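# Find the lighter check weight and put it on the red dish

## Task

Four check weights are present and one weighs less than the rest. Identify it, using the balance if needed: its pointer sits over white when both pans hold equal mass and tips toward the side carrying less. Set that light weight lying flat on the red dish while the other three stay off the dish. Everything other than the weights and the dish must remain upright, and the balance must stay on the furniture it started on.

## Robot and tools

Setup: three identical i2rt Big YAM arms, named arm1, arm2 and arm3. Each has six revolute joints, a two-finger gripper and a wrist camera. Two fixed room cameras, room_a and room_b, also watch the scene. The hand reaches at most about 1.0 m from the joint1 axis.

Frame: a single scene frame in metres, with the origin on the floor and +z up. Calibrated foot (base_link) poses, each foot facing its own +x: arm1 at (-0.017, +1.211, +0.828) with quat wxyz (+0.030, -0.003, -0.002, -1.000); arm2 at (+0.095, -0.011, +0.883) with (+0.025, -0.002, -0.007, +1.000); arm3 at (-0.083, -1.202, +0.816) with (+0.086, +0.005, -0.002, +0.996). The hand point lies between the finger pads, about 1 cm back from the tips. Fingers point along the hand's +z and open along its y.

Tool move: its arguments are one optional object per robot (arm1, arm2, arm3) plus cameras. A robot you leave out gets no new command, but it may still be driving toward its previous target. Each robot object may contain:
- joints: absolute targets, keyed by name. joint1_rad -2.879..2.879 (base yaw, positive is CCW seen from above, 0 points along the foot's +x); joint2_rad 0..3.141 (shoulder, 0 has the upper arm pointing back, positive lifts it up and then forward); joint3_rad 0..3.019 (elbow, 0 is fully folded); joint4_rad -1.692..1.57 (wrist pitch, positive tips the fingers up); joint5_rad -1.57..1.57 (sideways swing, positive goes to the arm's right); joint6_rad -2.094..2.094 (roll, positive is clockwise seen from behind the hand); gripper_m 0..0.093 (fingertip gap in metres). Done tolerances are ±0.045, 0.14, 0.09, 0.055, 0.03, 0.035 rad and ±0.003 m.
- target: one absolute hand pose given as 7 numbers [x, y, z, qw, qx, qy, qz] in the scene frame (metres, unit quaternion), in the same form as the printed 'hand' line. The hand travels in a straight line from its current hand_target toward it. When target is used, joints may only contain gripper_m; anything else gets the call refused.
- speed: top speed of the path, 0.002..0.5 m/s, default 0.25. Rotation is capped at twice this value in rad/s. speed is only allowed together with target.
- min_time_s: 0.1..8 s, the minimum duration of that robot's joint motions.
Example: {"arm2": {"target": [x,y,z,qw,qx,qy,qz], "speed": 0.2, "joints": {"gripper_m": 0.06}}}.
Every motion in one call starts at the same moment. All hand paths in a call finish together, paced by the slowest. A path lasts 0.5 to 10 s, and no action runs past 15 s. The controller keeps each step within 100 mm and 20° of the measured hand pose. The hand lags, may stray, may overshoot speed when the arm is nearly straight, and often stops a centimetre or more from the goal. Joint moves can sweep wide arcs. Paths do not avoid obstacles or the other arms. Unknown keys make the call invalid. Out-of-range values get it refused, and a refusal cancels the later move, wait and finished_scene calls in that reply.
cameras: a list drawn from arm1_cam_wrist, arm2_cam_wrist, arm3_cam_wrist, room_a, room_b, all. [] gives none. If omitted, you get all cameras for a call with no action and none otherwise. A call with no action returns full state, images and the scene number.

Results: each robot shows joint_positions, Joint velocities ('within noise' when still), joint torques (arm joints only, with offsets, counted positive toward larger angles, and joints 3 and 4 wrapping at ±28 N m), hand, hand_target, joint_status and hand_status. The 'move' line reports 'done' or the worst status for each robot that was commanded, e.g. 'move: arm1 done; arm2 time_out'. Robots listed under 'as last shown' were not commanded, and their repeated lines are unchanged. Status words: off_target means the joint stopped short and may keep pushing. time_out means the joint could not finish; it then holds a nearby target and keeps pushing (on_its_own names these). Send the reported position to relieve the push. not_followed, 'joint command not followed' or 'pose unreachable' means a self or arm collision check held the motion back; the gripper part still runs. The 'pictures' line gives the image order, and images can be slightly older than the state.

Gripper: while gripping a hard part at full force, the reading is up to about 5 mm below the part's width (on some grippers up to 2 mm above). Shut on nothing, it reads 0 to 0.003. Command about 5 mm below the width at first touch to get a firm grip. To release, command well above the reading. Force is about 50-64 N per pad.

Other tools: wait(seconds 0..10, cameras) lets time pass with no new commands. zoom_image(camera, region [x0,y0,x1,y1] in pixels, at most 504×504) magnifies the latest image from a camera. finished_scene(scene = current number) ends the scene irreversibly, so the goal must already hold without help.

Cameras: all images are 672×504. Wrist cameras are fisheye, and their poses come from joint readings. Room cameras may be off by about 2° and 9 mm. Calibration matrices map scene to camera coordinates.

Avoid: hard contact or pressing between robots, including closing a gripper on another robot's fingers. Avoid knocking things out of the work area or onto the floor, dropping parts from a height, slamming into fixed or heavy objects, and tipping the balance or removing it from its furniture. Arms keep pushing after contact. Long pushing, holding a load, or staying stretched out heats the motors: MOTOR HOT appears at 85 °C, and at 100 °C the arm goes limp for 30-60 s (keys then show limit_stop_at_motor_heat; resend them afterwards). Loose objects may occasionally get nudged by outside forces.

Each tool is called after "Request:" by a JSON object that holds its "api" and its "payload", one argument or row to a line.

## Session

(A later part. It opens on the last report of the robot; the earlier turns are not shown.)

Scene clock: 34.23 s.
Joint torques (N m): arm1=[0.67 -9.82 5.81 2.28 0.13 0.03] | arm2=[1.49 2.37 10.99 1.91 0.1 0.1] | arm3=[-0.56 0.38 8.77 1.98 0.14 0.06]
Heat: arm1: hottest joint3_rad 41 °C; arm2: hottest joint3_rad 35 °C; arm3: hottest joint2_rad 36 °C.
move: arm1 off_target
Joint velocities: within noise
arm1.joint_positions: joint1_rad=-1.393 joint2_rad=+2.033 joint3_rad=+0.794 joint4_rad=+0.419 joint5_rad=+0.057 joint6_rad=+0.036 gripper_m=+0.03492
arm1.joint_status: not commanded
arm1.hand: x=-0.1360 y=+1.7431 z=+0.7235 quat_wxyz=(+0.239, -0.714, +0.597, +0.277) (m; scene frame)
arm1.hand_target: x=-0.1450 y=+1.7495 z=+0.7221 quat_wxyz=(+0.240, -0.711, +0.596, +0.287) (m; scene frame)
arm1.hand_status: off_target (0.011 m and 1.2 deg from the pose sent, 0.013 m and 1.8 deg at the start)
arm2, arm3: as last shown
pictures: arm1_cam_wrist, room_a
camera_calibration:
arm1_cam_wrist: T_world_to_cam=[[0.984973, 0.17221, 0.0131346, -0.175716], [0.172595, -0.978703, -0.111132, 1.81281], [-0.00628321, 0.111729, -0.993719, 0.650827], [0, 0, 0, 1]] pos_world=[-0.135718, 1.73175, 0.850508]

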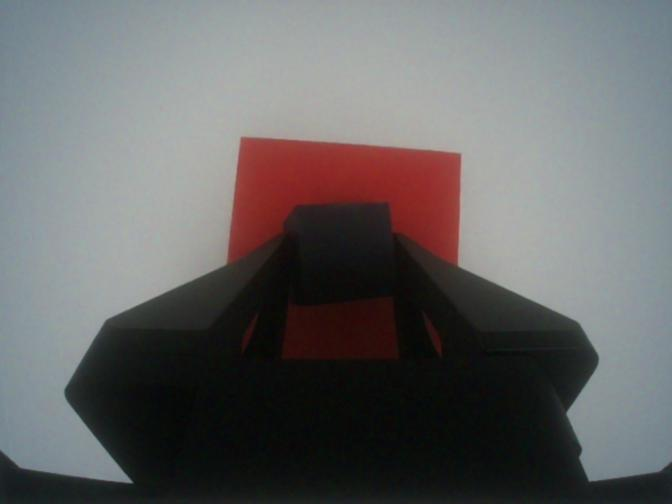

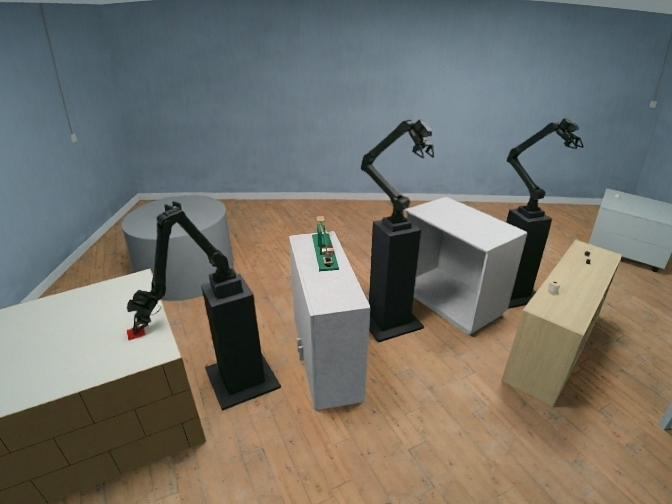

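Request:
{"api": "move", "payload": {
  "arm1": {"joints":{"gripper_m":0.06}}
}}

Request:
{"api": "move", "payload": {
  "arm1": {"target":[-0.13,1.67,0.83,0.2408,-0.7106,0.5960,0.2869],"speed":0.15},
  "cameras": ["arm1_cam_wrist","room_a"]
}}

Request:
{"api": "zoom_image", "payload": {
  "camera": "room_a",
  "region": [110, 295, 170, 350]
}}

Request:
{"api": "zoom_image", "payload": {
  "camera": "room_a",
  "region": [280, 200, 360, 280]
}}

Scene clock: 35.10 s.
Joint torques (N m): arm1=[0.44 -9.99 5.79 2.25 0.14 0.04] | arm2=[1.44 2.14 11.02 1.95 0.08 0.12] | arm3=[-0.62 0.32 8.83 1.98 0.15 0.05]
Heat: arm1: hottest joint3_rad 41 °C; arm2: hottest joint3_rad 35 °C; arm3: hottest joint2_rad 36 °C.
move: arm1 done
Joint velocities: within noise
arm1.joint_positions: joint1_rad=-1.393 joint2_rad=+2.037 joint3_rad=+0.794 joint4_rad=+0.421 joint5_rad=+0.057 joint6_rad=+0.036 gripper_m=+0.05986
arm1.joint_status: all done
arm1.hand: x=-0.1358 y=+1.7425 z=+0.7216 quat_wxyz=(+0.238, -0.714, +0.598, +0.276) (m; scene frame)
arm1.hand_target: x=-0.1450 y=+1.7496 z=+0.7222 quat_wxyz=(+0.240, -0.711, +0.596, +0.287) (m; scene frame)
arm1.hand_status: not commanded
arm2, arm3: as last shown
pictures: none

Scene clock: 36.80 s.
Joint torques (N m): arm1=[0.79 -9.11 6.49 1.2 0.2 0.04] | arm2=[1.49 2.32 10.96 1.95 0.08 0.1] | arm3=[-0.62 0.38 8.8 1.95 0.14 0.05]
Heat: arm1: hottest joint3_rad 41 °C; arm2: hottest joint3_rad 35 °C; arm3: hottest joint2_rad 36 °C.
move: arm1 off_target
Joint velocities: within noise
arm1.joint_positions: joint1_rad=-1.377 joint2_rad=+1.621 joint3_rad=+0.575 joint4_rad=+0.227 joint5_rad=+0.068 joint6_rad=+0.048 gripper_m=+0.05993
arm1.joint_status: not commanded
arm1.hand: x=-0.1229 y=+1.6685 z=+0.8204 quat_wxyz=(+0.239, -0.713, +0.597, +0.278) (m; scene frame)
arm1.hand_target: x=-0.1299 y=+1.6700 z=+0.8298 quat_wxyz=(+0.241, -0.710, +0.596, +0.287) (m; scene frame)
arm1.hand_status: off_target (0.012 m and 1.1 deg from the pose sent, 0.131 m and 1.3 deg at the start)
arm2, arm3: as last shown
pictures: arm1_cam_wrist, room_a
camera_calibration:
arm1_cam_wrist: T_world_to_cam=[[0.985057, 0.171753, 0.0127552, -0.176001], [0.172092, -0.97867, -0.112205, 1.74909], [-0.00678843, 0.112723, -0.993603, 0.75373], [0, 0, 0, 1]] pos_world=[-0.122517, 1.65704, 0.947409]

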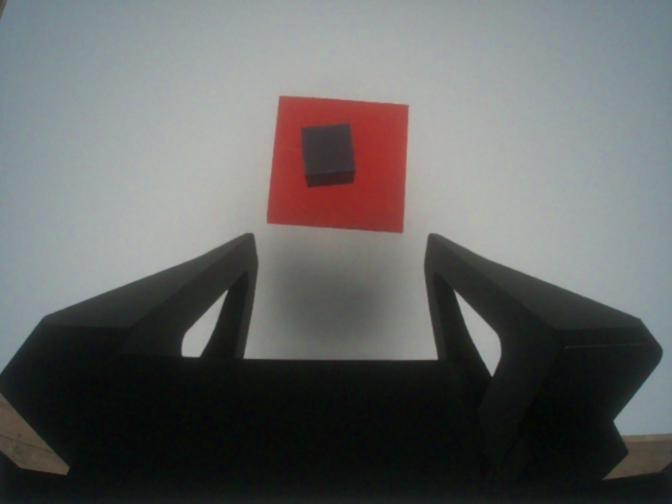

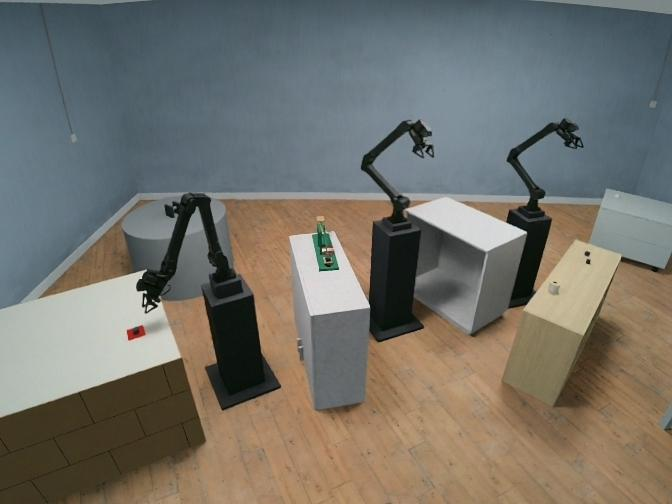

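Scaled by 8.400 from the camera's 672x504 image, which has a finer 960x720 frame.

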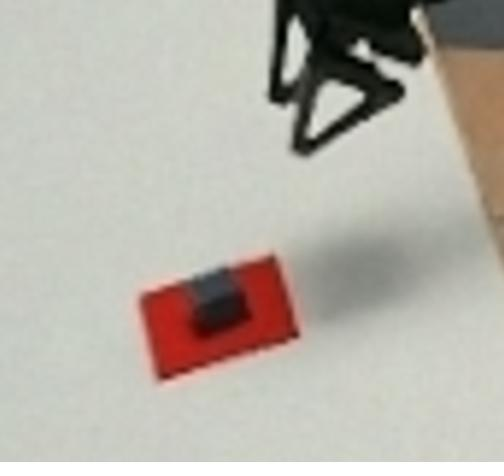

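Scaled by 6.300 from the camera's 672x504 image, which has a finer 960x720 frame.

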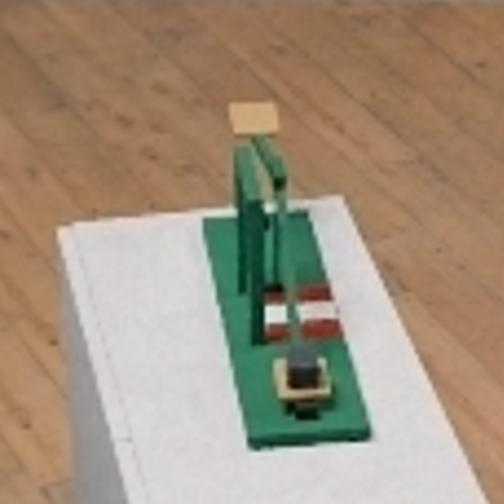

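Request:
{"api": "finished_scene", "payload": {
  "scene": 1
}}

The scene is finished: the task was done.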